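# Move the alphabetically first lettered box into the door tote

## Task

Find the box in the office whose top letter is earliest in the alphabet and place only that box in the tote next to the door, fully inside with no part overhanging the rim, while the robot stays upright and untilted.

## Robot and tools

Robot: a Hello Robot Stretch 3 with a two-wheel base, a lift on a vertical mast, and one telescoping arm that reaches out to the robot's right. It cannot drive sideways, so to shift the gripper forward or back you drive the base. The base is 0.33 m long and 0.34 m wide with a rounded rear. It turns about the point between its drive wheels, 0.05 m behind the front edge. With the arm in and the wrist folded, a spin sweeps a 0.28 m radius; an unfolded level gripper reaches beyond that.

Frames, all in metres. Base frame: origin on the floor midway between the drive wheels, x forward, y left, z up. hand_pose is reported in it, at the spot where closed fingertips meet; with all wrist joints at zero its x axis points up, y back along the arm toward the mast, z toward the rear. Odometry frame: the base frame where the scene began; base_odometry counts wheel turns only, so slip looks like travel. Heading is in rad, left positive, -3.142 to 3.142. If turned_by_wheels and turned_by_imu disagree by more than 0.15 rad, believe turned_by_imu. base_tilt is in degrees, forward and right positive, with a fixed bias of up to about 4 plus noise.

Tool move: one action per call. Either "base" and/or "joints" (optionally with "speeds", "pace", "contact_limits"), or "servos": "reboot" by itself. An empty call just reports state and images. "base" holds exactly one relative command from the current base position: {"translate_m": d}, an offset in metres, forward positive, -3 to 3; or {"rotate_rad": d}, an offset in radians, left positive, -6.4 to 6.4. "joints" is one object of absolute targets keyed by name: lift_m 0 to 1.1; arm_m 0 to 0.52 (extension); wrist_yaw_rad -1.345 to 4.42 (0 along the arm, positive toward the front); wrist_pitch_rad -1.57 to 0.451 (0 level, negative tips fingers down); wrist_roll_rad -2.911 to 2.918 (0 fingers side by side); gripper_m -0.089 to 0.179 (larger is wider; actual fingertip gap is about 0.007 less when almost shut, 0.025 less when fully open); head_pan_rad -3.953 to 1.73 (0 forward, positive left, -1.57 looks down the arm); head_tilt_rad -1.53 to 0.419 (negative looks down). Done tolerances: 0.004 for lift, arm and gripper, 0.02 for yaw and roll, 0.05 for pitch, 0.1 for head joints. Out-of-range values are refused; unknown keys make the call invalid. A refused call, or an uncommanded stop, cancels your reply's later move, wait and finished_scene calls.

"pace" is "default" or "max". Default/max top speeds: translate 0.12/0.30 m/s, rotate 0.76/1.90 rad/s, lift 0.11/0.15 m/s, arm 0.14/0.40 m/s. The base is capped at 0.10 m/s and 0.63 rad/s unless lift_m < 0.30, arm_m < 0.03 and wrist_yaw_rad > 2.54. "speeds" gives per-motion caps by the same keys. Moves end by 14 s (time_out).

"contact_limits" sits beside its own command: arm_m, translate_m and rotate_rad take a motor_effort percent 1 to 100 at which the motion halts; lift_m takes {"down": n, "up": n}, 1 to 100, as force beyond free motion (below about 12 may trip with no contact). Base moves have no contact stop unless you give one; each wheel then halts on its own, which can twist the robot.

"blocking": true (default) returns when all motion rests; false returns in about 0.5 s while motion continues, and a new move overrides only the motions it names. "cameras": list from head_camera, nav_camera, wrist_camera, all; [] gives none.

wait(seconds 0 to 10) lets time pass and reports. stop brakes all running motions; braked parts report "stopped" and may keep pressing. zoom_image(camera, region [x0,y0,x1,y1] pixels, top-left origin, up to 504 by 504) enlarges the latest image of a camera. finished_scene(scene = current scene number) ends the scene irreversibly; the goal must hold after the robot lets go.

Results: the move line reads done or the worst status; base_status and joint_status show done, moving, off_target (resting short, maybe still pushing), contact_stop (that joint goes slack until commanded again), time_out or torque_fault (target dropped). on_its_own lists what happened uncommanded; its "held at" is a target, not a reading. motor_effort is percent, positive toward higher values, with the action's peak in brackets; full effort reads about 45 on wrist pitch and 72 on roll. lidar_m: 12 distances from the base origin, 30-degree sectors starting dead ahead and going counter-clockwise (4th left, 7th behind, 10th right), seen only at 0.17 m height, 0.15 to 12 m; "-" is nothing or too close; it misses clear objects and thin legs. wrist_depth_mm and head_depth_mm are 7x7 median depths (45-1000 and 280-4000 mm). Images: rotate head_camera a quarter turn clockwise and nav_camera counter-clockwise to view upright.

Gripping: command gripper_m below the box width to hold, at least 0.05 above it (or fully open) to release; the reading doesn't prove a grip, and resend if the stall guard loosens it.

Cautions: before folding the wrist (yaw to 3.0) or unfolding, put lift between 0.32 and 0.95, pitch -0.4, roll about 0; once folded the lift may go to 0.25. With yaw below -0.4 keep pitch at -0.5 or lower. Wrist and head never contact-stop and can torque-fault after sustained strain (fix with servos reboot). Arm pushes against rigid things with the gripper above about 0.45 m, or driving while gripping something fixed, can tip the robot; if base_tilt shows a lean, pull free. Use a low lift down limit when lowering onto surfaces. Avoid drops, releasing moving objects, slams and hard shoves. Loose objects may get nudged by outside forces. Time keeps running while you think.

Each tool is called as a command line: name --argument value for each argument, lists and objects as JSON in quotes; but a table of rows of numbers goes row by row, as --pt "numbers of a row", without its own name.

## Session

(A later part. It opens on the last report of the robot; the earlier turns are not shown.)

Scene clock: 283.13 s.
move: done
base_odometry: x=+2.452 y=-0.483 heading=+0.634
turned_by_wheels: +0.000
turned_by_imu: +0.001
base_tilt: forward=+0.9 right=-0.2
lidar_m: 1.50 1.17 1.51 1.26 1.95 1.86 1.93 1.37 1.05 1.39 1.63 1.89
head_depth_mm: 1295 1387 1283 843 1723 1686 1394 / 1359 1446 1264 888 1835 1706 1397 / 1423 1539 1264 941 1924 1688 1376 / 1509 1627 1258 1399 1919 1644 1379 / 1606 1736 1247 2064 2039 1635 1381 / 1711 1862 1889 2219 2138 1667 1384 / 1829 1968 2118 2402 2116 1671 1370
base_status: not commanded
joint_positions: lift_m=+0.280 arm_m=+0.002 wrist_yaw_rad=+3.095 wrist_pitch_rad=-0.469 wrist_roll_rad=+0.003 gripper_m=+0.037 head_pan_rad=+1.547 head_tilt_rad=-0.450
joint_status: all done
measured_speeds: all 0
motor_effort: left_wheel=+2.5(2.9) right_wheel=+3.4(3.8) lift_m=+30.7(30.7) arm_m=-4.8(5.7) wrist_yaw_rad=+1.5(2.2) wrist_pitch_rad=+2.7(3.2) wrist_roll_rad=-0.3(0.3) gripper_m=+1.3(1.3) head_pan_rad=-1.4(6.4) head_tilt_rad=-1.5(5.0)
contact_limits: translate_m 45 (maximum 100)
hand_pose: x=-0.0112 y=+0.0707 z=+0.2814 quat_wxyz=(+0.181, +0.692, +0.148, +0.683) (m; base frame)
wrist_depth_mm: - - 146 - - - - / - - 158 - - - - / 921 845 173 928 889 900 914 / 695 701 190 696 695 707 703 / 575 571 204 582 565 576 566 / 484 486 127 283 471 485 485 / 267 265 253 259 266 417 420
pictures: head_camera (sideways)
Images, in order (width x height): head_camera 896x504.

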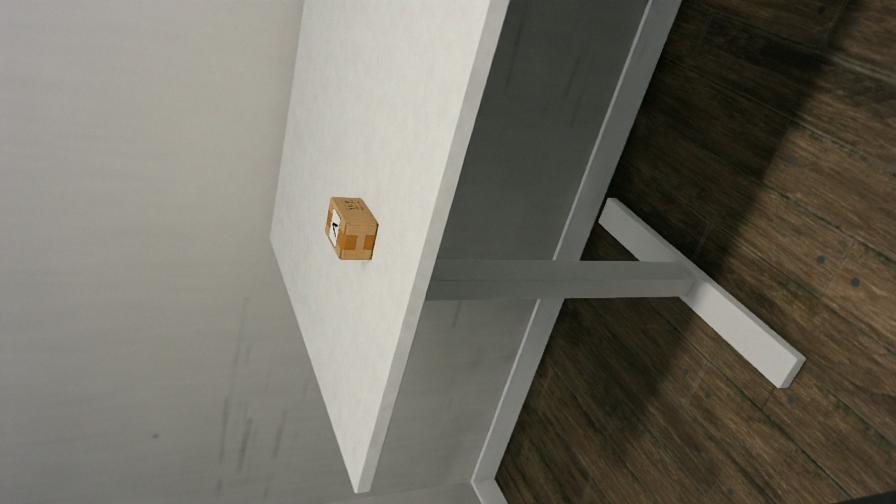

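move --joints '{"lift_m": 0.6, "wrist_pitch_rad": -0.4}' --pace "max" --cameras '[]'

move --joints '{"wrist_yaw_rad": 1.57}' --pace "max" --cameras '["wrist_camera"]'

move --joints '{"wrist_yaw_rad": 0.0}' --pace "max" --cameras '["wrist_camera"]'

move --joints '{"wrist_pitch_rad": 0.0, "gripper_m": 0.179}' --pace "max" --cameras '["wrist_camera"]'

move --joints '{"wrist_pitch_rad": -1.57}' --pace "max" --cameras '["wrist_camera"]'

Scene clock: 331.73 s.
move: done
base_odometry: x=+2.452 y=-0.483 heading=+0.634
turned_by_wheels: +0.000
turned_by_imu: +0.001
base_tilt: forward=+1.0 right=-0.1
lidar_m: 1.50 1.17 1.52 1.26 1.95 1.87 1.93 1.37 1.05 1.39 1.63 1.89
head_depth_mm: 1283 1366 1280 796 1700 1689 1392 / 1336 1436 1275 891 1796 1681 1390 / 1398 1495 1265 939 1905 1679 1386 / 1468 1585 1260 1873 1992 1683 1387 / 1546 1678 1263 1394 1573 1625 1386 / 1631 1771 1249 2140 2124 1661 1386 / 1735 1879 2006 2322 2099 1688 1380
base_status: not commanded
joint_positions: lift_m=+0.600 arm_m=+0.002 wrist_yaw_rad=+3.095 wrist_pitch_rad=-0.419 wrist_roll_rad=+0.003 gripper_m=+0.037 head_pan_rad=+1.500 head_tilt_rad=-0.450
joint_status: all done
measured_speeds: all 0
motor_effort: left_wheel=+2.6(2.8) right_wheel=+3.0(3.7) lift_m=+29.5(33.4) arm_m=+2.0(2.0) wrist_yaw_rad=+1.9(2.3) wrist_pitch_rad=+3.2(7.2) wrist_roll_rad=-0.3(0.3) gripper_m=-0.4(1.5) head_pan_rad=-2.5(4.4) head_tilt_rad=-1.1(3.2)
contact_limits: translate_m 45 (maximum 100)
hand_pose: x=-0.0109 y=+0.0773 z=+0.6125 quat_wxyz=(+0.163, +0.695, +0.131, +0.687) (m; base frame)
wrist_depth_mm: - 143 143 - - - - / - - 156 - - - - / - - 167 - - - - / - - 183 - - - - / - - 198 - - - - / 903 888 127 850 873 900 903 / 780 786 252 766 734 770 773
pictures: none
No camera images: "cameras" was empty.

Scene clock: 332.97 s.
move: done
base_odometry: x=+2.452 y=-0.483 heading=+0.634
turned_by_wheels: +0.000
turned_by_imu: +0.000
base_tilt: forward=+1.0 right=-0.2
lidar_m: 1.50 1.17 1.52 1.26 1.95 1.87 1.92 1.37 1.05 1.39 1.63 1.89
head_depth_mm: 1287 1364 1280 798 1695 1681 1383 / 1335 1444 1274 889 1793 1694 1379 / 1397 1494 1264 944 1910 1676 1387 / 1458 1581 1257 1828 1981 1681 1386 / 1548 1674 1247 1396 1565 1621 1383 / 1629 1761 1245 2134 2128 1687 1381 / 1722 1877 1990 2320 2086 1669 1372
base_status: not commanded
joint_positions: lift_m=+0.600 arm_m=+0.002 wrist_yaw_rad=+1.573 wrist_pitch_rad=-0.419 wrist_roll_rad=+0.003 gripper_m=+0.037 head_pan_rad=+1.500 head_tilt_rad=-0.450
joint_status: all done
measured_speeds: all 0
motor_effort: left_wheel=+2.6(2.9) right_wheel=+3.3(3.8) lift_m=+28.1(29.2) arm_m=+3.0(3.0) wrist_yaw_rad=-1.9(6.9) wrist_pitch_rad=+3.0(3.5) wrist_roll_rad=-0.1(0.3) gripper_m=+0.2(1.3) head_pan_rad=-2.3(4.1) head_tilt_rad=-1.1(2.6)
contact_limits: translate_m 45 (maximum 100)
hand_pose: x=+0.2029 y=-0.1463 z=+0.6125 quat_wxyz=(+0.592, +0.594, -0.385, +0.385) (m; base frame)
wrist_depth_mm: - - - - - - - / - - - - - - - / - - - - - - - / - - - - - - - / - - - - - - - / 921 892 128 854 848 889 895 / 765 783 744 762 752 768 777
pictures: wrist_camera
Images, in order (width x height): wrist_camera 644x364.

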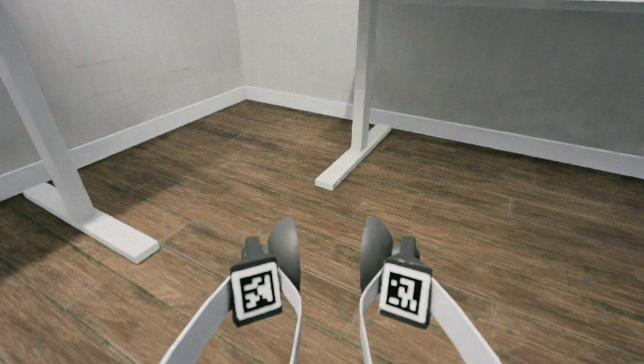

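Scene clock: 334.23 s.
move: done
base_odometry: x=+2.452 y=-0.483 heading=+0.634
turned_by_wheels: +0.000
turned_by_imu: +0.000
base_tilt: forward=+1.1 right=+0.0
lidar_m: 1.50 1.17 1.52 1.27 1.95 1.86 1.93 1.37 1.05 1.39 1.63 1.88
head_depth_mm: 1284 1366 1284 803 1699 1698 1393 / 1325 1432 1280 887 1803 1682 1387 / 1399 1501 1271 936 1900 1685 1393 / 1470 1577 1259 1839 1982 1674 1379 / 1549 1671 1253 1393 1573 1627 1385 / 1624 1783 1248 2113 2116 1667 1379 / 1744 1893 1988 2292 2117 1668 1373
base_status: not commanded
joint_positions: lift_m=+0.600 arm_m=+0.002 wrist_yaw_rad=+0.003 wrist_pitch_rad=-0.419 wrist_roll_rad=+0.003 gripper_m=+0.037 head_pan_rad=+1.500 head_tilt_rad=-0.450
joint_status: all done
measured_speeds: all 0
motor_effort: left_wheel=+2.5(2.8) right_wheel=+3.3(3.8) lift_m=+26.7(28.0) arm_m=+3.9(3.9) wrist_yaw_rad=-2.3(7.0) wrist_pitch_rad=+3.2(3.6) wrist_roll_rad=+0.0(0.3) gripper_m=-0.1(1.3) head_pan_rad=-4.3(4.3) head_tilt_rad=-1.4(2.5)
contact_limits: translate_m 45 (maximum 100)
hand_pose: x=-0.0207 y=-0.3710 z=+0.6125 quat_wxyz=(+0.691, +0.148, -0.692, -0.146) (m; base frame)
wrist_depth_mm: - - - - - - 599 / - - - - - 707 - / - - - - - - - / - - - - - - - / - - - - - - - / 881 896 128 855 861 864 825 / 773 803 751 767 763 772 766
pictures: wrist_camera
Images, in order (width x height): wrist_camera 644x364.

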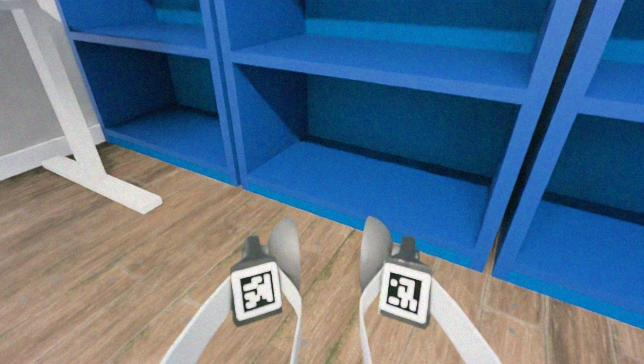

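Scene clock: 336.20 s.
move: done
base_odometry: x=+2.452 y=-0.483 heading=+0.634
turned_by_wheels: +0.000
turned_by_imu: +0.000
base_tilt: forward=+1.0 right=-0.1
lidar_m: 1.50 1.16 1.52 1.27 1.95 1.87 1.92 1.37 1.05 1.39 1.63 1.89
head_depth_mm: 1280 1361 1285 800 1703 1673 1390 / 1339 1425 1284 891 1793 1684 1393 / 1397 1518 1260 939 1918 1682 1388 / 1464 1574 1265 1840 1996 1675 1396 / 1541 1679 1247 1387 1568 1622 1382 / 1639 1777 1246 2119 2120 1668 1386 / 1740 1886 1999 2281 2094 1669 1369
base_status: not commanded
joint_positions: lift_m=+0.600 arm_m=+0.002 wrist_yaw_rad=+0.003 wrist_pitch_rad=-0.023 wrist_roll_rad=+0.003 gripper_m=+0.179 head_pan_rad=+1.500 head_tilt_rad=-0.450
joint_status: all done
measured_speeds: all 0
motor_effort: left_wheel=+2.5(2.9) right_wheel=+3.4(3.9) lift_m=+24.5(26.6) arm_m=+5.7(5.7) wrist_yaw_rad=-2.1(3.0) wrist_pitch_rad=+4.5(4.8) wrist_roll_rad=-0.1(0.3) gripper_m=+0.9(88.8) head_pan_rad=-3.1(4.5) head_tilt_rad=-1.0(2.2)
contact_limits: translate_m 45 (maximum 100)
hand_pose: x=-0.0206 y=-0.4023 z=+0.7087 quat_wxyz=(+0.706, +0.010, -0.708, -0.007) (m; base frame)
wrist_depth_mm: - - - - - - 637 / - - - - - - - / - - - - - - - / - - - - - - - / - - - - - - - / 125 - - - - 137 117 / - - - - - - 109
pictures: wrist_camera
Images, in order (width x height): wrist_camera 644x364.

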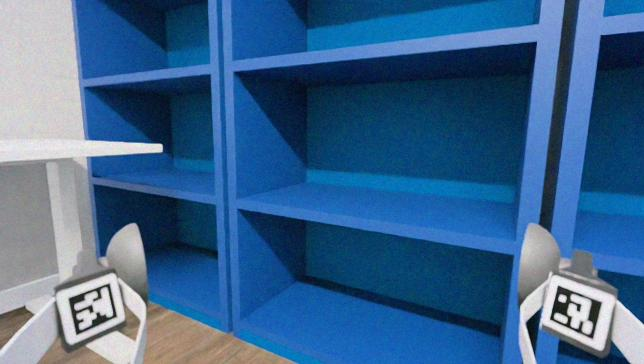

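Scene clock: 337.60 s.
move: done
base_odometry: x=+2.452 y=-0.483 heading=+0.634
turned_by_wheels: +0.000
turned_by_imu: +0.000
base_tilt: forward=+0.9 right=+0.0
lidar_m: 1.50 1.17 1.52 1.26 1.95 1.87 1.94 1.37 1.05 1.39 1.63 1.89
head_depth_mm: 1287 1354 1280 796 1693 1699 1391 / 1339 1418 1273 891 1791 1687 1391 / 1406 1510 1267 945 1906 1677 1381 / 1480 1570 1274 1835 2008 1684 1370 / 1540 1677 1257 1398 1571 1625 1385 / 1648 1767 1244 2150 2119 1679 1389 / 1735 1873 2005 2336 2110 1669 1373
base_status: not commanded
joint_positions: lift_m=+0.600 arm_m=+0.002 wrist_yaw_rad=+0.003 wrist_pitch_rad=-1.564 wrist_roll_rad=+0.003 gripper_m=+0.179 head_pan_rad=+1.500 head_tilt_rad=-0.450
joint_status: all done
measured_speeds: all 0
motor_effort: left_wheel=+2.4(2.9) right_wheel=+3.4(3.8) lift_m=+22.8(24.7) arm_m=+6.9(6.9) wrist_yaw_rad=-1.9(2.8) wrist_pitch_rad=-1.5(6.4) wrist_roll_rad=-0.1(0.3) gripper_m=+0.2(1.1) head_pan_rad=-2.1(4.4) head_tilt_rad=-1.1(2.0)
contact_limits: translate_m 45 (maximum 100)
hand_pose: x=-0.0217 y=-0.1243 z=+0.4823 quat_wxyz=(+0.502, +0.499, -0.501, -0.498) (m; base frame)
wrist_depth_mm: 603 599 596 590 598 584 591 / 617 621 615 599 607 612 605 / 628 621 638 634 626 610 608 / 634 640 637 - - 624 624 / 653 652 653 - - 630 635 / 116 666 668 475 - 133 138 / - 671 690 501 - 663 109
pictures: wrist_camera
Images, in order (width x height): wrist_camera 644x364.

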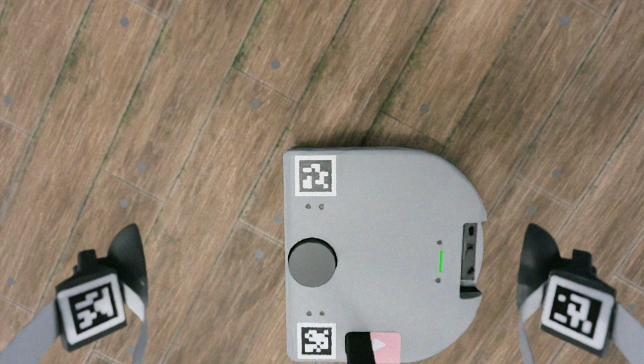

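move --joints '{"wrist_pitch_rad": -0.4, "gripper_m": 0.0, "arm_m": 0.3, "head_pan_rad": -1.57, "head_tilt_rad": -0.8}' --pace "max" --cameras '["head_camera", "nav_camera"]'

Scene clock: 372.93 s.
move: done
base_odometry: x=+2.452 y=-0.483 heading=+0.634
turned_by_wheels: +0.000
turned_by_imu: +0.001
base_tilt: forward=+0.8 right=-0.2
lidar_m: 1.50 1.16 1.52 1.26 1.95 1.87 1.93 1.37 1.05 1.39 1.63 1.89
head_depth_mm: 1351 1483 1298 1666 1495 1285 426 / 1423 1536 1379 1662 561 491 443 / 1517 1594 1853 1670 649 1313 1161 / 1509 1584 1910 1729 1464 1306 1159 / 1318 1460 1709 1762 1505 1304 1160 / 1269 1535 1946 1775 1494 1310 1160 / 1906 1791 1996 1775 1492 1309 1160
base_status: not commanded
joint_positions: lift_m=+0.600 arm_m=+0.300 wrist_yaw_rad=+0.003 wrist_pitch_rad=-0.420 wrist_roll_rad=+0.003 gripper_m=+0.000 head_pan_rad=-1.586 head_tilt_rad=-0.803
joint_status: all done
measured_speeds: translate_m=+0.000 rotate_rad=+0.000 lift_m=+0.000 arm_m=+0.000 wrist_yaw_rad=+0.000 wrist_pitch_rad=+0.000 wrist_roll_rad=+0.000 head_pan_rad=+0.024 head_tilt_rad=+0.000
motor_effort: left_wheel=+2.6(2.9) right_wheel=+3.7(3.7) lift_m=+27.3(27.3) arm_m=+9.1(23.5) wrist_yaw_rad=-2.0(2.5) wrist_pitch_rad=+3.1(6.7) wrist_roll_rad=-0.1(0.3) gripper_m=-1.9(89.6) head_pan_rad=+3.1(4.3) head_tilt_rad=-1.6(6.1)
contact_limits: translate_m 45 (maximum 100)
hand_pose: x=-0.0209 y=-0.6692 z=+0.6123 quat_wxyz=(+0.691, +0.148, -0.692, -0.147) (m; base frame)
wrist_depth_mm: - - - - - - - / - - - - - - - / - - - - - - - / - - - - - - - / - - - 154 - - 514 / 883 883 889 129 123 - 541 / 767 783 728 754 722 - 631
pictures: head_camera (sideways), nav_camera (sideways)
Images, in order (width x height): head_camera 896x504, nav_camera 672x504.

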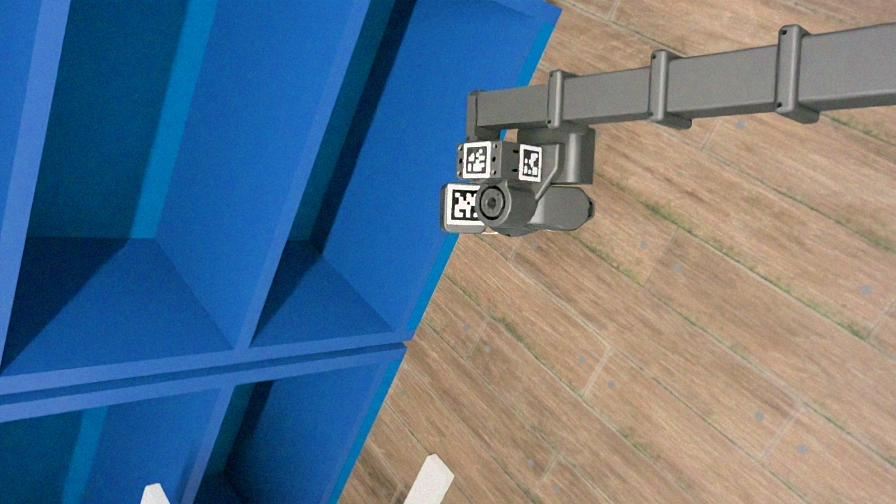

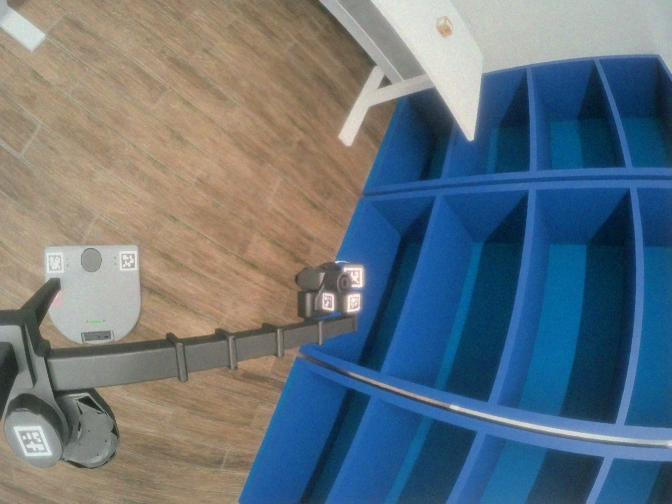

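move --joints '{"wrist_pitch_rad": 0.0, "wrist_yaw_rad": 1.57, "arm_m": 0.3, "lift_m": 0.75, "head_pan_rad": -1.1, "head_tilt_rad": -0.7}' --pace "max" --cameras '["head_camera", "nav_camera"]'

Scene clock: 380.13 s.
move: done
base_odometry: x=+2.452 y=-0.483 heading=+0.634
turned_by_wheels: +0.000
turned_by_imu: +0.001
base_tilt: forward=+1.0 right=-0.1
lidar_m: 1.50 1.17 1.52 1.27 1.94 1.87 1.93 1.37 1.05 1.39 1.63 1.89
head_depth_mm: 1542 1754 1490 1651 539 1380 1208 / 1713 2022 2190 1890 1550 1395 1214 / 1968 2033 2337 2004 1634 1373 1205 / 1865 1543 2282 1937 1620 1377 1204 / 1807 1526 2253 1979 1619 1391 1202 / 1713 1459 2129 1990 1628 1381 1206 / 1651 1528 1254 1976 1626 1385 1205
base_status: not commanded
joint_positions: lift_m=+0.750 arm_m=+0.300 wrist_yaw_rad=+1.567 wrist_pitch_rad=-0.022 wrist_roll_rad=+0.003 gripper_m=+0.000 head_pan_rad=-1.089 head_tilt_rad=-0.699
joint_status: all done
measured_speeds: all 0
motor_effort: left_wheel=+2.6(2.8) right_wheel=+3.0(3.8) lift_m=+29.5(32.7) arm_m=-18.6(22.3) wrist_yaw_rad=+3.1(9.2) wrist_pitch_rad=+4.1(7.8) wrist_roll_rad=-0.1(0.3) gripper_m=-2.4(2.4) head_pan_rad=-4.0(6.1) head_tilt_rad=+1.3(4.1)
contact_limits: translate_m 45 (maximum 100)
hand_pose: x=+0.2343 y=-0.4460 z=+0.8589 quat_wxyz=(+0.506, +0.505, -0.496, +0.493) (m; base frame)
wrist_depth_mm: - - - - - - - / - - - - - - - / - - - - - - - / - - - - - - - / - - - 153 - - - / - - - 129 - - - / - - - - - - -
pictures: head_camera (sideways), nav_camera (sideways)
Images, in order (width x height): head_camera 896x504, nav_camera 672x504.

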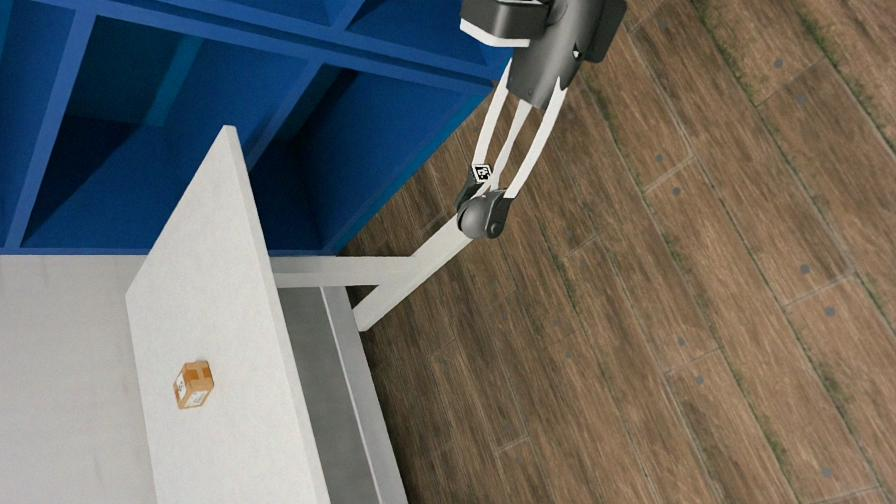

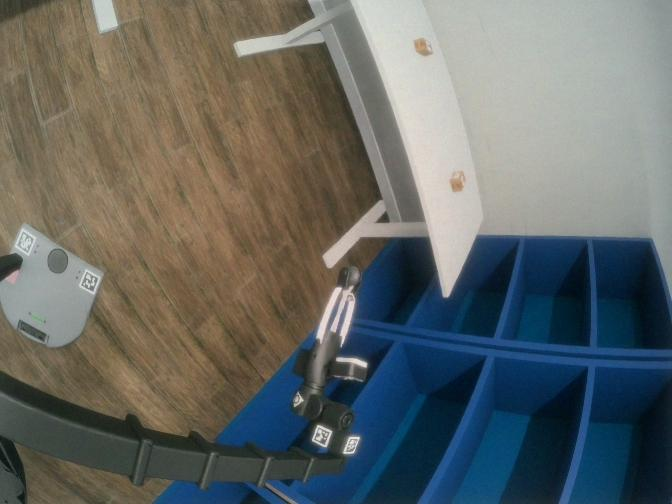

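move --cameras '["head_camera"]'

Scene clock: 421.67 s.
base_odometry: x=+2.452 y=-0.483 heading=+0.634
turned_by_wheels: +0.000
turned_by_imu: +0.001
base_tilt: forward=+0.9 right=-0.1
lidar_m: 1.50 1.17 1.52 1.27 1.95 1.87 1.93 1.37 1.05 1.39 1.63 1.89
head_depth_mm: 1408 1349 1476 1644 535 1395 1203 / 1733 2027 2210 1849 1541 1388 1204 / 1974 2049 2362 1992 1623 1389 1204 / 1885 1531 2242 1967 1628 1370 1199 / 1795 1536 2254 1951 1622 1385 1197 / 1714 1446 2155 1988 1618 1377 1202 / 1648 1531 1259 1975 1614 1379 1212
base_status: not commanded
joint_positions: lift_m=+0.750 arm_m=+0.300 wrist_yaw_rad=+1.567 wrist_pitch_rad=-0.022 wrist_roll_rad=+0.003 gripper_m=+0.000 head_pan_rad=-1.100 head_tilt_rad=-0.699
joint_status: all done
measured_speeds: all 0
motor_effort: left_wheel=+2.8(2.8) right_wheel=+3.3(3.8) lift_m=+27.9(32.7) arm_m=-15.6(22.3) wrist_yaw_rad=+2.9(9.2) wrist_pitch_rad=+3.7(7.8) wrist_roll_rad=-0.1(0.3) gripper_m=-1.3(2.4) head_pan_rad=-2.9(6.1) head_tilt_rad=-0.5(4.1)
contact_limits: translate_m 45 (maximum 100)
hand_pose: x=+0.2343 y=-0.4460 z=+0.8589 quat_wxyz=(+0.506, +0.505, -0.496, +0.493) (m; base frame)
wrist_depth_mm: - - - - - - - / - - - - - - - / - - - - - - - / - - - - - - - / - - - 154 - - - / - - - 128 - - - / - - - - - - -
pictures: head_camera (sideways)
Images, in order (width x height): head_camera 896x504.

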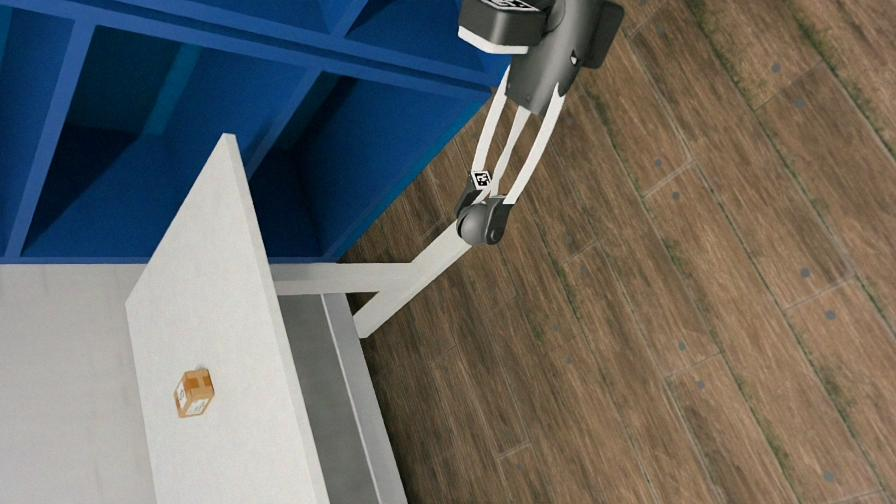

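move --joints '{"arm_m": 0.0, "lift_m": 0.97, "head_pan_rad": 1.547, "head_tilt_rad": -0.55, "gripper_m": 0.179}' --cameras '["head_camera"]'

zoom_image --camera "head_camera" --region '[280, 160, 480, 340]'

Scene clock: 438.20 s.
move: done
base_odometry: x=+2.452 y=-0.483 heading=+0.634
turned_by_wheels: +0.000
turned_by_imu: +0.001
base_tilt: forward=+1.0 right=-0.2
lidar_m: 1.50 1.16 1.52 1.27 1.95 1.87 1.93 1.37 1.05 1.39 1.63 1.89
head_depth_mm: 1299 1367 928 1667 1764 1536 1305 / 1367 1435 932 1768 1835 1552 1295 / 1437 1489 923 1871 1904 1524 1288 / 1527 1588 971 1534 1739 1530 1295 / 1611 1733 1039 2176 1882 1537 1300 / 1716 1890 1120 2316 1887 1525 1297 / 1834 2019 2298 - - - -
base_status: not commanded
joint_positions: lift_m=+0.970 arm_m=+0.002 wrist_yaw_rad=+1.567 wrist_pitch_rad=-0.022 wrist_roll_rad=+0.003 gripper_m=+0.179 head_pan_rad=+1.556 head_tilt_rad=-0.550
joint_status: all done
joint sent to its limit — arm_m, lower limit.
measured_speeds: all 0
motor_effort: left_wheel=+2.6(2.8) right_wheel=+3.1(3.9) lift_m=+30.5(32.3) arm_m=-20.0(22.5) wrist_yaw_rad=+3.5(3.9) wrist_pitch_rad=+3.8(4.2) wrist_roll_rad=+0.0(0.3) gripper_m=+0.6(89.1) head_pan_rad=-2.6(4.5) head_tilt_rad=+2.5(5.0)
contact_limits: translate_m 45 (maximum 100)
hand_pose: x=+0.2343 y=-0.1477 z=+1.0791 quat_wxyz=(+0.506, +0.505, -0.496, +0.493) (m; base frame)
wrist_depth_mm: - - - - - - - / - - - - - - - / - - - - - - - / - - - - - - - / - - - - - - - / 116 - - - - 135 116 / - - - - - - 107
pictures: head_camera (sideways)
Images, in order (width x height): head_camera 896x504.

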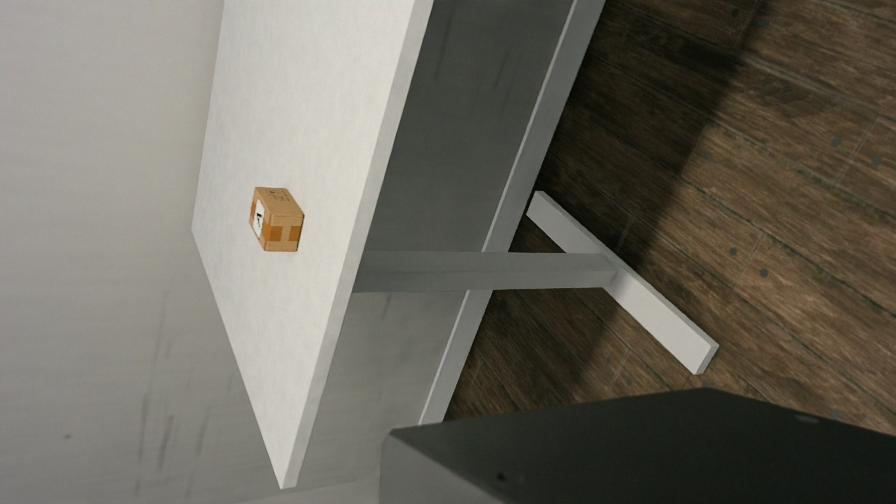

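Scaled by 2.520 from the camera's 896x504 image, which has a finer 1280x720 frame.

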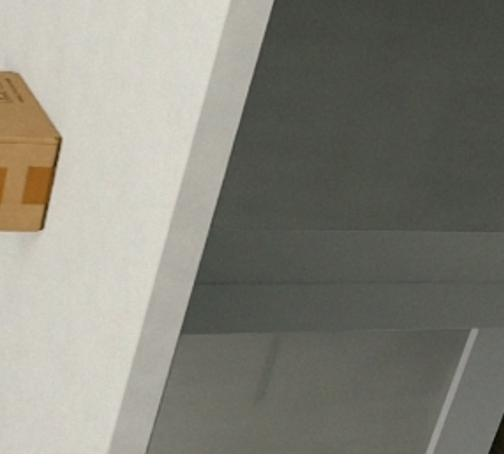

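move --base '{"rotate_rad": 2.021}' --contact_limits '{"rotate_rad": 45}' --cameras '[]'

move --base '{"translate_m": 0.53}' --contact_limits '{"translate_m": 45}' --cameras '[]'

move --base '{"rotate_rad": 0.625}' --joints '{"head_pan_rad": -1.57, "head_tilt_rad": -0.55}' --contact_limits '{"rotate_rad": 45}'

Scene clock: 491.40 s.
move: done
base_odometry: x=+2.452 y=-0.483 heading=+2.655
turned_by_wheels: +2.020
turned_by_imu: +2.015
base_tilt: forward=+1.0 right=+0.0
lidar_m: 1.95 1.86 1.89 1.37 1.05 1.45 1.39 1.89 1.50 1.17 1.52 1.27
head_depth_mm: 2072 2193 2341 2362 1895 1540 1298 / 2268 2463 2592 2428 1886 1542 1300 / 1190 1321 2700 2249 1831 1543 1302 / 1303 1366 1571 1646 1771 1529 1290 / 1452 1401 1725 1553 1780 1539 1304 / 1399 1383 1633 1498 1757 1532 1298 / 1315 1367 1538 - - - -
base_status: done
joint_positions: lift_m=+0.970 arm_m=+0.002 wrist_yaw_rad=+1.567 wrist_pitch_rad=-0.022 wrist_roll_rad=+0.003 gripper_m=+0.179 head_pan_rad=+1.547 head_tilt_rad=-0.550
joint_status: not commanded
measured_speeds: all 0
motor_effort: left_wheel=-10.3(14.5) right_wheel=+11.3(15.1) lift_m=+29.3(30.2) arm_m=-19.9(20.9) wrist_yaw_rad=+3.2(3.6) wrist_pitch_rad=+3.5(4.1) wrist_roll_rad=-0.3(0.3) gripper_m=-1.4(1.4) head_pan_rad=-2.7(4.2) head_tilt_rad=+1.8(3.7)
contact_limits: rotate_rad 45 (maximum 100)
hand_pose: x=+0.2343 y=-0.1477 z=+1.0791 quat_wxyz=(+0.506, +0.505, -0.496, +0.493) (m; base frame)
wrist_depth_mm: - - - - - - - / - - - - - - - / - - - - - - - / - - - - - - - / - - - - - - - / 125 - - - - 137 117 / - - - - - - 109
pictures: none
No camera images: "cameras" was empty.

Scene clock: 497.80 s.
move: done
base_odometry: x=+1.983 y=-0.235 heading=+2.655
turned_by_wheels: +0.000
turned_by_imu: +0.000
base_tilt: forward=+0.8 right=-0.3
lidar_m: 1.55 1.44 1.46 1.85 1.44 1.42 1.91 1.87 1.19 1.20 1.20 0.79
head_depth_mm: 1590 1670 1771 1924 1886 1540 1298 / 1734 1847 2013 2169 1859 1536 1291 / 1961 2098 2259 2353 1880 1526 1291 / 2213 2454 2680 2464 1890 1533 1293 / 2545 2850 3063 2410 1883 1533 1292 / 3036 3381 3355 2443 1821 1537 1288 / 3078 1347 1543 - - - -
base_status: done
joint_positions: lift_m=+0.970 arm_m=+0.002 wrist_yaw_rad=+1.567 wrist_pitch_rad=-0.022 wrist_roll_rad=+0.003 gripper_m=+0.179 head_pan_rad=+1.547 head_tilt_rad=-0.550
joint_status: not commanded
measured_speeds: all 0
motor_effort: left_wheel=+8.5(12.3) right_wheel=+2.3(15.6) lift_m=+28.1(29.4) arm_m=-18.0(20.3) wrist_yaw_rad=+3.0(3.5) wrist_pitch_rad=+3.7(4.3) wrist_roll_rad=-0.1(0.5) gripper_m=-0.7(1.3) head_pan_rad=-1.9(4.4) head_tilt_rad=+1.0(2.8)
contact_limits: translate_m 45 (maximum 100)
hand_pose: x=+0.2343 y=-0.1477 z=+1.0791 quat_wxyz=(+0.506, +0.505, -0.496, +0.493) (m; base frame)
wrist_depth_mm: - - - - - - - / - - - - - - - / - - - - - - - / - - - - - - - / - - - - - - - / 125 - - - 390 137 122 / - - - - 329 299 107
pictures: none
No camera images: "cameras" was empty.

Scene clock: 500.90 s.
move: done
base_odometry: x=+1.983 y=-0.235 heading=-3.004
turned_by_wheels: +0.624
turned_by_imu: +0.623
base_tilt: forward=+1.1 right=-0.3
lidar_m: 1.44 1.50 1.44 1.63 1.42 1.91 1.86 1.19 1.26 1.20 0.80 1.50
head_depth_mm: 1007 1104 936 657 542 - - / 1012 1101 938 657 523 - - / 1020 1111 934 655 521 - - / 1020 1111 929 627 522 1547 - / 1015 1120 924 601 520 1532 - / 1029 1123 912 650 536 1414 - / 1033 1127 919 647 535 - -
base_status: done
joint_positions: lift_m=+0.970 arm_m=+0.002 wrist_yaw_rad=+1.567 wrist_pitch_rad=-0.022 wrist_roll_rad=+0.003 gripper_m=+0.179 head_pan_rad=-1.586 head_tilt_rad=-0.550
joint_status: all done
measured_speeds: translate_m=+0.000 rotate_rad=+0.000 lift_m=+0.000 arm_m=+0.000 wrist_yaw_rad=+0.000 wrist_pitch_rad=+0.000 wrist_roll_rad=+0.000 head_pan_rad=+0.024 head_tilt_rad=+0.000
motor_effort: left_wheel=-10.2(14.5) right_wheel=+11.6(15.4) lift_m=+27.4(28.3) arm_m=-20.3(20.5) wrist_yaw_rad=+3.1(3.6) wrist_pitch_rad=+3.9(4.3) wrist_roll_rad=+0.0(0.3) gripper_m=+0.0(1.1) head_pan_rad=+2.9(5.0) head_tilt_rad=+1.9(4.1)
contact_limits: rotate_rad 45 (maximum 100)
hand_pose: x=+0.2343 y=-0.1477 z=+1.0791 quat_wxyz=(+0.506, +0.505, -0.496, +0.493) (m; base frame)
wrist_depth_mm: - - - - - - - / - - - - - - - / - - - - - - - / - - - - - - - / - - - - - - - / 125 - - - - 136 123 / - - - - - - 107
pictures: head_camera (sideways), nav_camera (sideways), wrist_camera
Images, in order (width x height): head_camera 896x504, nav_camera 672x504, wrist_camera 644x364.

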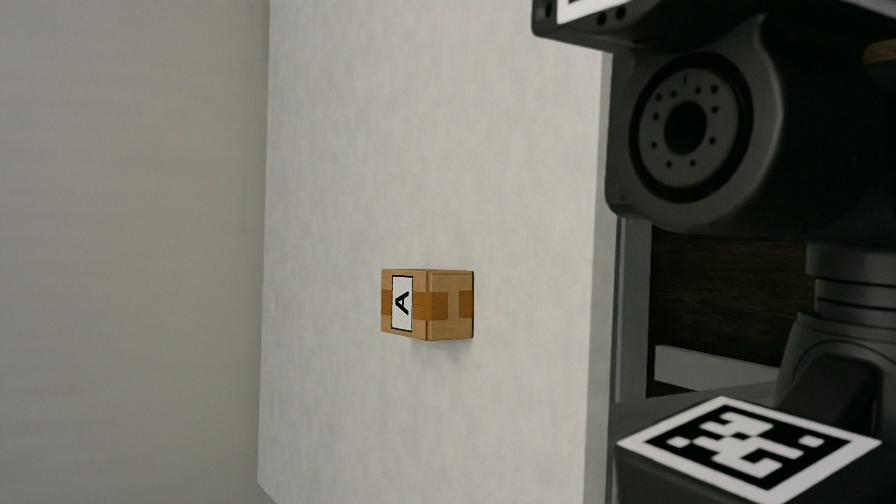

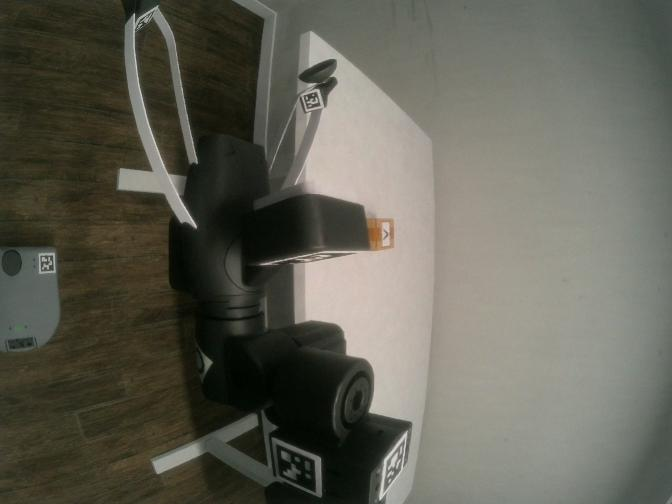

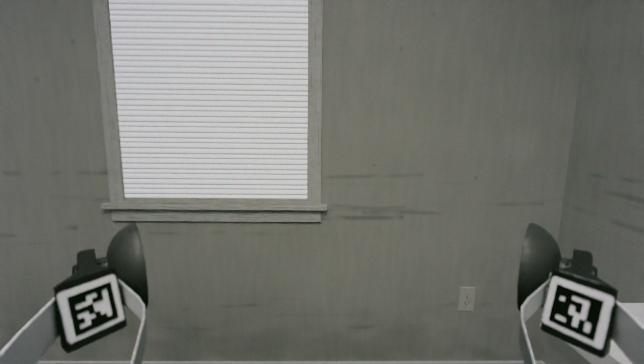

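move --base '{"translate_m": 0.09}' --joints '{"lift_m": 1.04, "wrist_pitch_rad": -0.42, "head_tilt_rad": -0.65}' --contact_limits '{"translate_m": 45}' --cameras '[]'

move --joints '{"wrist_yaw_rad": 0.0}'

Scene clock: 523.80 s.
move: done
base_odometry: x=+1.894 y=-0.247 heading=-3.004
turned_by_wheels: +0.000
turned_by_imu: +0.001
base_tilt: forward=+0.9 right=-0.2
lidar_m: 1.36 1.40 1.90 1.41 1.57 1.97 1.96 1.26 1.26 0.77 0.77 1.41
head_depth_mm: 1014 1077 - - - - 1235 / 1015 1078 - - - - 1240 / 1025 1067 - - - - 1201 / 1024 1063 733 558 1650 - 1177 / 1036 1072 732 556 1090 - 1162 / 1044 1053 731 555 1666 - 1166 / 1043 1142 727 575 - - -
base_status: done
joint_positions: lift_m=+1.040 arm_m=+0.002 wrist_yaw_rad=+1.567 wrist_pitch_rad=-0.434 wrist_roll_rad=+0.003 gripper_m=+0.179 head_pan_rad=-1.570 head_tilt_rad=-0.649
joint_status: all done
measured_speeds: all 0
motor_effort: left_wheel=-0.9(6.0) right_wheel=+11.0(16.7) lift_m=+30.5(33.4) arm_m=-18.8(19.7) wrist_yaw_rad=+3.3(3.5) wrist_pitch_rad=+2.5(7.1) wrist_roll_rad=-0.1(0.3) gripper_m=+0.3(1.3) head_pan_rad=+3.0(4.0) head_tilt_rad=-3.7(6.2)
contact_limits: translate_m 45 (maximum 100)
hand_pose: x=+0.2010 y=-0.1477 z=+1.0491 quat_wxyz=(+0.597, +0.596, -0.382, +0.379) (m; base frame)
wrist_depth_mm: - - - - - - - / - - - - - - - / - - - - - - - / - - - - - - - / - - - - - - 340 / 125 - - - - 135 122 / - - - - - - 109
pictures: none
No camera images: "cameras" was empty.

Scene clock: 525.60 s.
move: done
base_odometry: x=+1.894 y=-0.247 heading=-3.004
turned_by_wheels: +0.000
turned_by_imu: +0.000
base_tilt: forward=+1.1 right=-0.1
lidar_m: 1.36 1.40 1.89 1.41 1.56 1.97 1.95 1.26 1.25 0.77 0.77 1.41
head_depth_mm: 1011 1070 - - - - 1187 / 1013 1077 - - - - - / 1017 1066 - - - - 1189 / 1032 1063 733 557 1650 1423 1231 / 1031 1067 730 523 1517 1320 1212 / 1037 1052 729 557 1608 1421 1229 / 1043 1144 725 555 1665 1415 1222
base_status: not commanded
joint_positions: lift_m=+1.040 arm_m=+0.002 wrist_yaw_rad=+0.003 wrist_pitch_rad=-0.434 wrist_roll_rad=+0.003 gripper_m=+0.179 head_pan_rad=-1.570 head_tilt_rad=-0.650
joint_status: all done
measured_speeds: all 0
motor_effort: left_wheel=-0.8(1.2) right_wheel=+11.1(11.7) lift_m=+30.1(30.6) arm_m=-18.1(19.1) wrist_yaw_rad=-2.0(5.1) wrist_pitch_rad=+2.3(2.8) wrist_roll_rad=-0.1(0.3) gripper_m=-0.4(1.6) head_pan_rad=+2.5(4.2) head_tilt_rad=-3.7(4.5)
contact_limits: translate_m 45 (maximum 100)
hand_pose: x=-0.0208 y=-0.3691 z=+1.0491 quat_wxyz=(+0.690, +0.154, -0.691, -0.152) (m; base frame)
wrist_depth_mm: - - - - - - - / - - - - - - - / - - - - - - - / 404 388 388 355 386 391 392 / 337 343 328 328 328 340 330 / 116 256 276 275 277 268 122 / - - 890 - - - 109
pictures: head_camera (sideways), nav_camera (sideways), wrist_camera
Images, in order (width x height): head_camera 896x504, nav_camera 672x504, wrist_camera 644x364.

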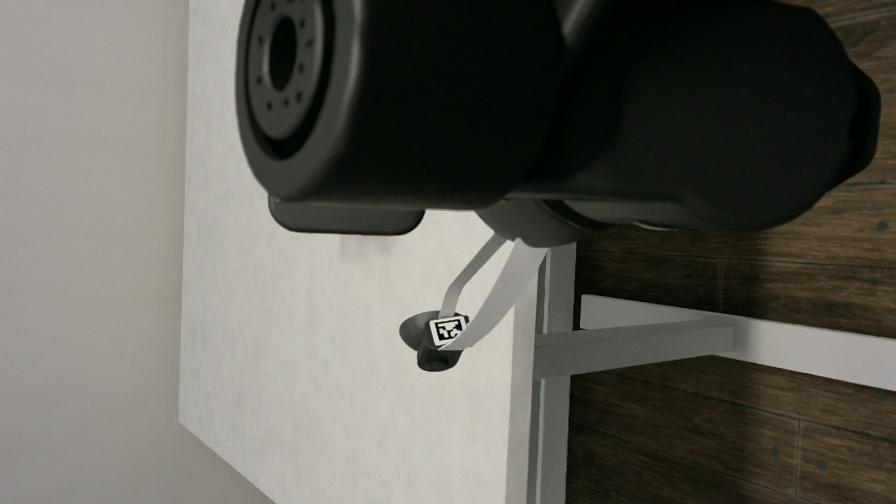

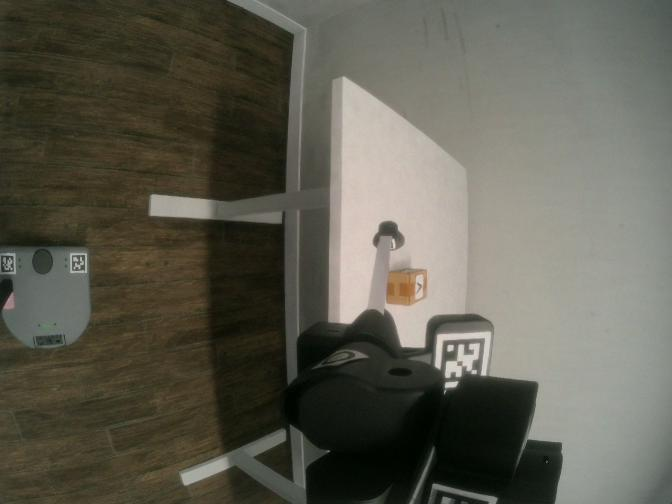

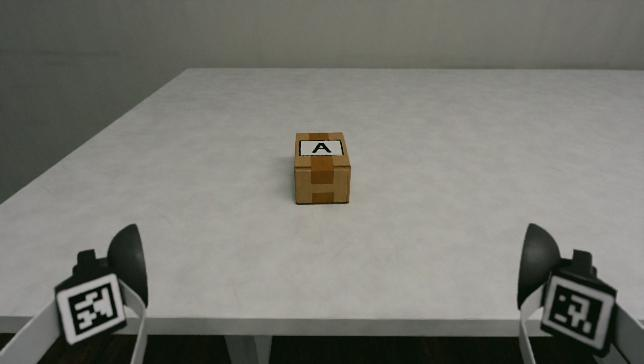

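move --joints '{"arm_m": 0.09}' --contact_limits '{"arm_m": 40}'

Scene clock: 543.60 s.
move: done
base_odometry: x=+1.894 y=-0.247 heading=-3.004
turned_by_wheels: +0.000
turned_by_imu: +0.001
base_tilt: forward=+0.9 right=-0.1
lidar_m: 1.35 1.40 1.89 1.41 1.57 1.98 1.95 1.26 1.25 0.77 0.77 1.41
head_depth_mm: 1007 - - - 1614 1440 1236 / 1020 - - - 1613 1436 1224 / 1027 - - - 1644 1422 1219 / 1029 1069 729 538 1650 1423 1224 / 1034 1053 728 556 1526 1330 1217 / 1040 1050 729 553 1604 1425 1226 / 1046 1137 723 554 1653 1424 1227
base_status: not commanded
joint_positions: lift_m=+1.040 arm_m=+0.090 wrist_yaw_rad=+0.003 wrist_pitch_rad=-0.435 wrist_roll_rad=+0.003 gripper_m=+0.179 head_pan_rad=-1.570 head_tilt_rad=-0.650
joint_status: all done
measured_speeds: all 0
motor_effort: left_wheel=-1.0(1.1) right_wheel=+11.5(11.8) lift_m=+29.5(29.9) arm_m=+20.7(23.2) wrist_yaw_rad=-2.1(2.7) wrist_pitch_rad=+2.7(2.9) wrist_roll_rad=-0.3(0.3) gripper_m=+0.0(1.2) head_pan_rad=+2.7(4.1) head_tilt_rad=-3.6(4.8)
contact_limits: arm_m 40 (drawing in: default 38, maximum 55; extending or still: default 47, maximum 70); translate_m 45 (maximum 100)
hand_pose: x=-0.0208 y=-0.4572 z=+1.0489 quat_wxyz=(+0.690, +0.154, -0.691, -0.152) (m; base frame)
wrist_depth_mm: - - - - - - - / - - - - - - - / - - - - - - - / 385 385 389 316 388 388 385 / 339 340 331 282 329 343 331 / 116 258 272 277 276 266 122 / 222 229 235 235 236 236 107
pictures: head_camera (sideways), nav_camera (sideways), wrist_camera
Images, in order (width x height): head_camera 896x504, nav_camera 672x504, wrist_camera 644x364.

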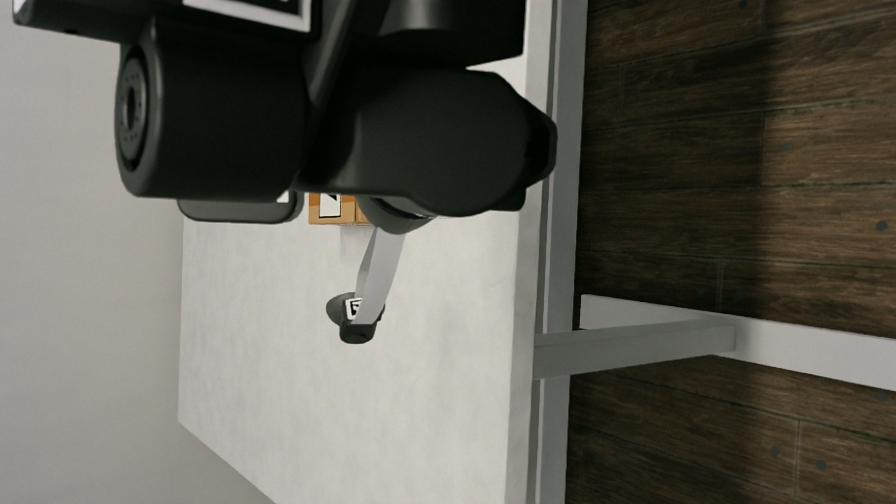

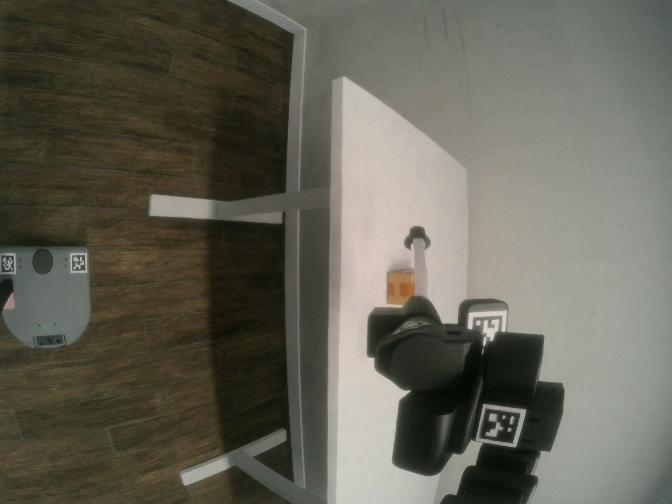

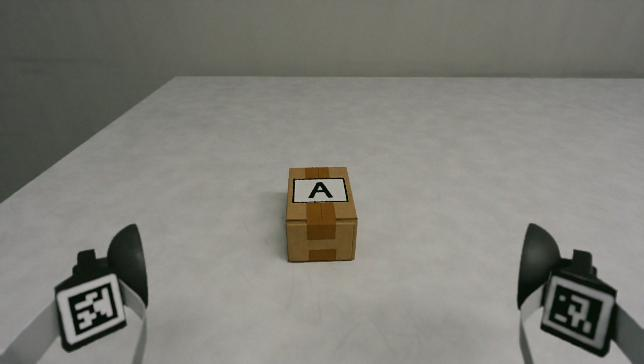

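move --joints '{"arm_m": 0.18}' --contact_limits '{"arm_m": 40}' --cameras '["wrist_camera", "head_camera"]'

Scene clock: 610.77 s.
move: done
base_odometry: x=+1.894 y=-0.247 heading=-3.004
turned_by_wheels: +0.000
turned_by_imu: +0.001
base_tilt: forward=+0.9 right=-0.3
lidar_m: 1.35 1.40 1.89 1.41 1.56 1.98 1.95 1.26 1.26 0.77 0.77 1.41
head_depth_mm: - - - 558 1608 1432 1235 / 993 - - 557 1608 1430 1232 / 1004 344 343 539 1624 1426 1238 / 1028 1059 672 557 1642 1423 1230 / 1028 1054 697 556 1514 1329 1216 / 1044 1055 730 555 1603 1421 1234 / 1049 1142 727 554 1648 1425 1226
base_status: not commanded
joint_positions: lift_m=+1.040 arm_m=+0.180 wrist_yaw_rad=+0.003 wrist_pitch_rad=-0.435 wrist_roll_rad=+0.003 gripper_m=+0.179 head_pan_rad=-1.570 head_tilt_rad=-0.650
joint_status: all done
measured_speeds: all 0
motor_effort: left_wheel=-1.0(1.2) right_wheel=+11.2(11.8) lift_m=+28.7(29.1) arm_m=+20.9(23.0) wrist_yaw_rad=-2.1(2.6) wrist_pitch_rad=+2.1(2.8) wrist_roll_rad=-0.3(0.3) gripper_m=+0.6(1.0) head_pan_rad=+2.1(4.2) head_tilt_rad=-3.0(4.3)
contact_limits: arm_m 40 (drawing in: default 38, maximum 55; extending or still: default 47, maximum 70); translate_m 45 (maximum 100)
hand_pose: x=-0.0208 y=-0.5472 z=+1.0489 quat_wxyz=(+0.690, +0.154, -0.691, -0.152) (m; base frame)
wrist_depth_mm: - - - - - - - / - - - - - - - / - - - - - - - / 390 387 384 388 389 389 389 / 336 336 326 262 324 341 328 / 116 257 272 212 273 265 122 / 221 227 234 205 236 228 106
pictures: head_camera (sideways), wrist_camera
Images, in order (width x height): head_camera 896x504, wrist_camera 644x364.

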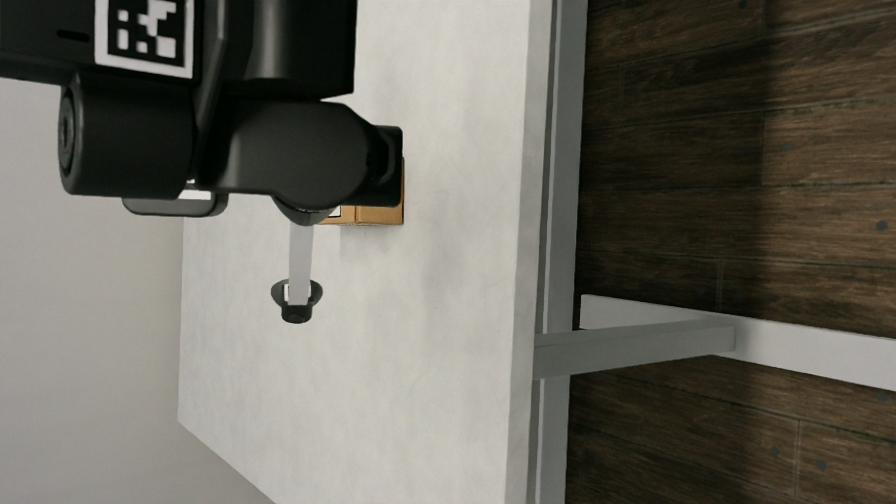

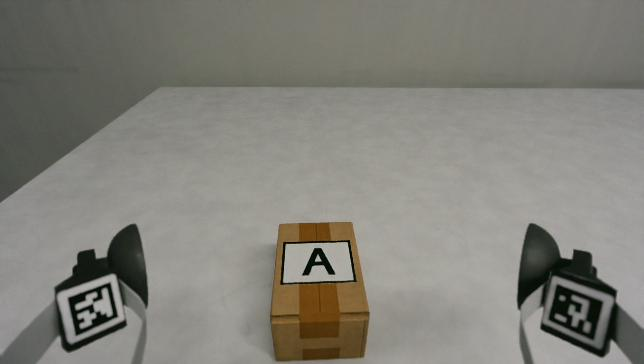

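move --joints '{"arm_m": 0.25, "wrist_yaw_rad": 0.03}' --contact_limits '{"arm_m": 40}' --cameras '["wrist_camera", "head_camera"]'

Scene clock: 642.53 s.
move: done
base_odometry: x=+1.894 y=-0.247 heading=-3.004
turned_by_wheels: +0.000
turned_by_imu: +0.001
base_tilt: forward=+0.9 right=-0.1
lidar_m: 1.36 1.40 1.89 1.41 1.57 1.97 1.95 1.26 1.25 0.77 0.77 1.41
head_depth_mm: 290 291 699 558 1611 1439 1227 / 291 305 673 557 1613 1430 1224 / 305 323 576 556 1612 1424 1231 / 1026 1060 698 557 1644 1428 1228 / 1037 1053 698 554 1517 1324 1218 / 1039 1054 725 554 1602 1420 1231 / 1047 1145 725 556 1635 1417 1226
base_status: not commanded
joint_positions: lift_m=+1.040 arm_m=+0.250 wrist_yaw_rad=+0.027 wrist_pitch_rad=-0.435 wrist_roll_rad=+0.003 gripper_m=+0.179 head_pan_rad=-1.570 head_tilt_rad=-0.650
joint_status: all done
measured_speeds: all 0
motor_effort: left_wheel=-0.9(1.3) right_wheel=+11.5(11.8) lift_m=+27.8(28.4) arm_m=+20.9(23.4) wrist_yaw_rad=+3.4(5.3) wrist_pitch_rad=+2.7(3.0) wrist_roll_rad=-0.2(0.3) gripper_m=+0.7(1.1) head_pan_rad=+3.0(3.2) head_tilt_rad=-1.5(3.5)
contact_limits: arm_m 40 (drawing in: default 38, maximum 55; extending or still: default 47, maximum 70); translate_m 45 (maximum 100)
hand_pose: x=-0.0156 y=-0.6171 z=+1.0489 quat_wxyz=(+0.692, +0.162, -0.689, -0.144) (m; base frame)
wrist_depth_mm: - - - - - - - / - - - - - - - / - - - - - - - / 383 386 388 382 393 386 389 / 337 340 328 327 327 340 328 / 117 257 272 273 274 265 122 / 222 228 235 183 235 230 107
pictures: head_camera (sideways), wrist_camera
Images, in order (width x height): head_camera 896x504, wrist_camera 644x364.

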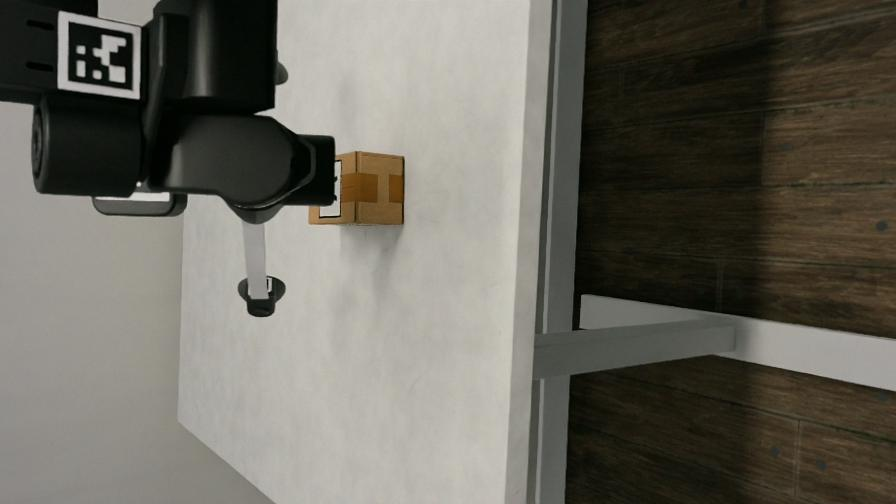

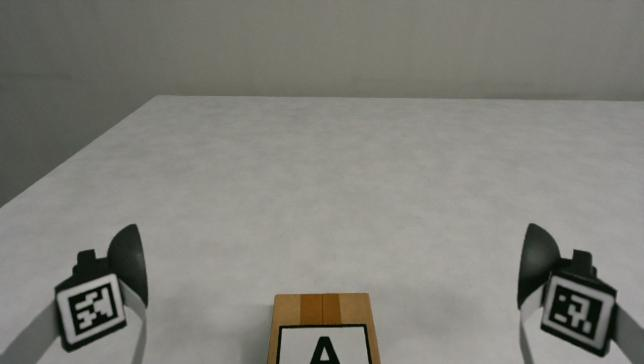

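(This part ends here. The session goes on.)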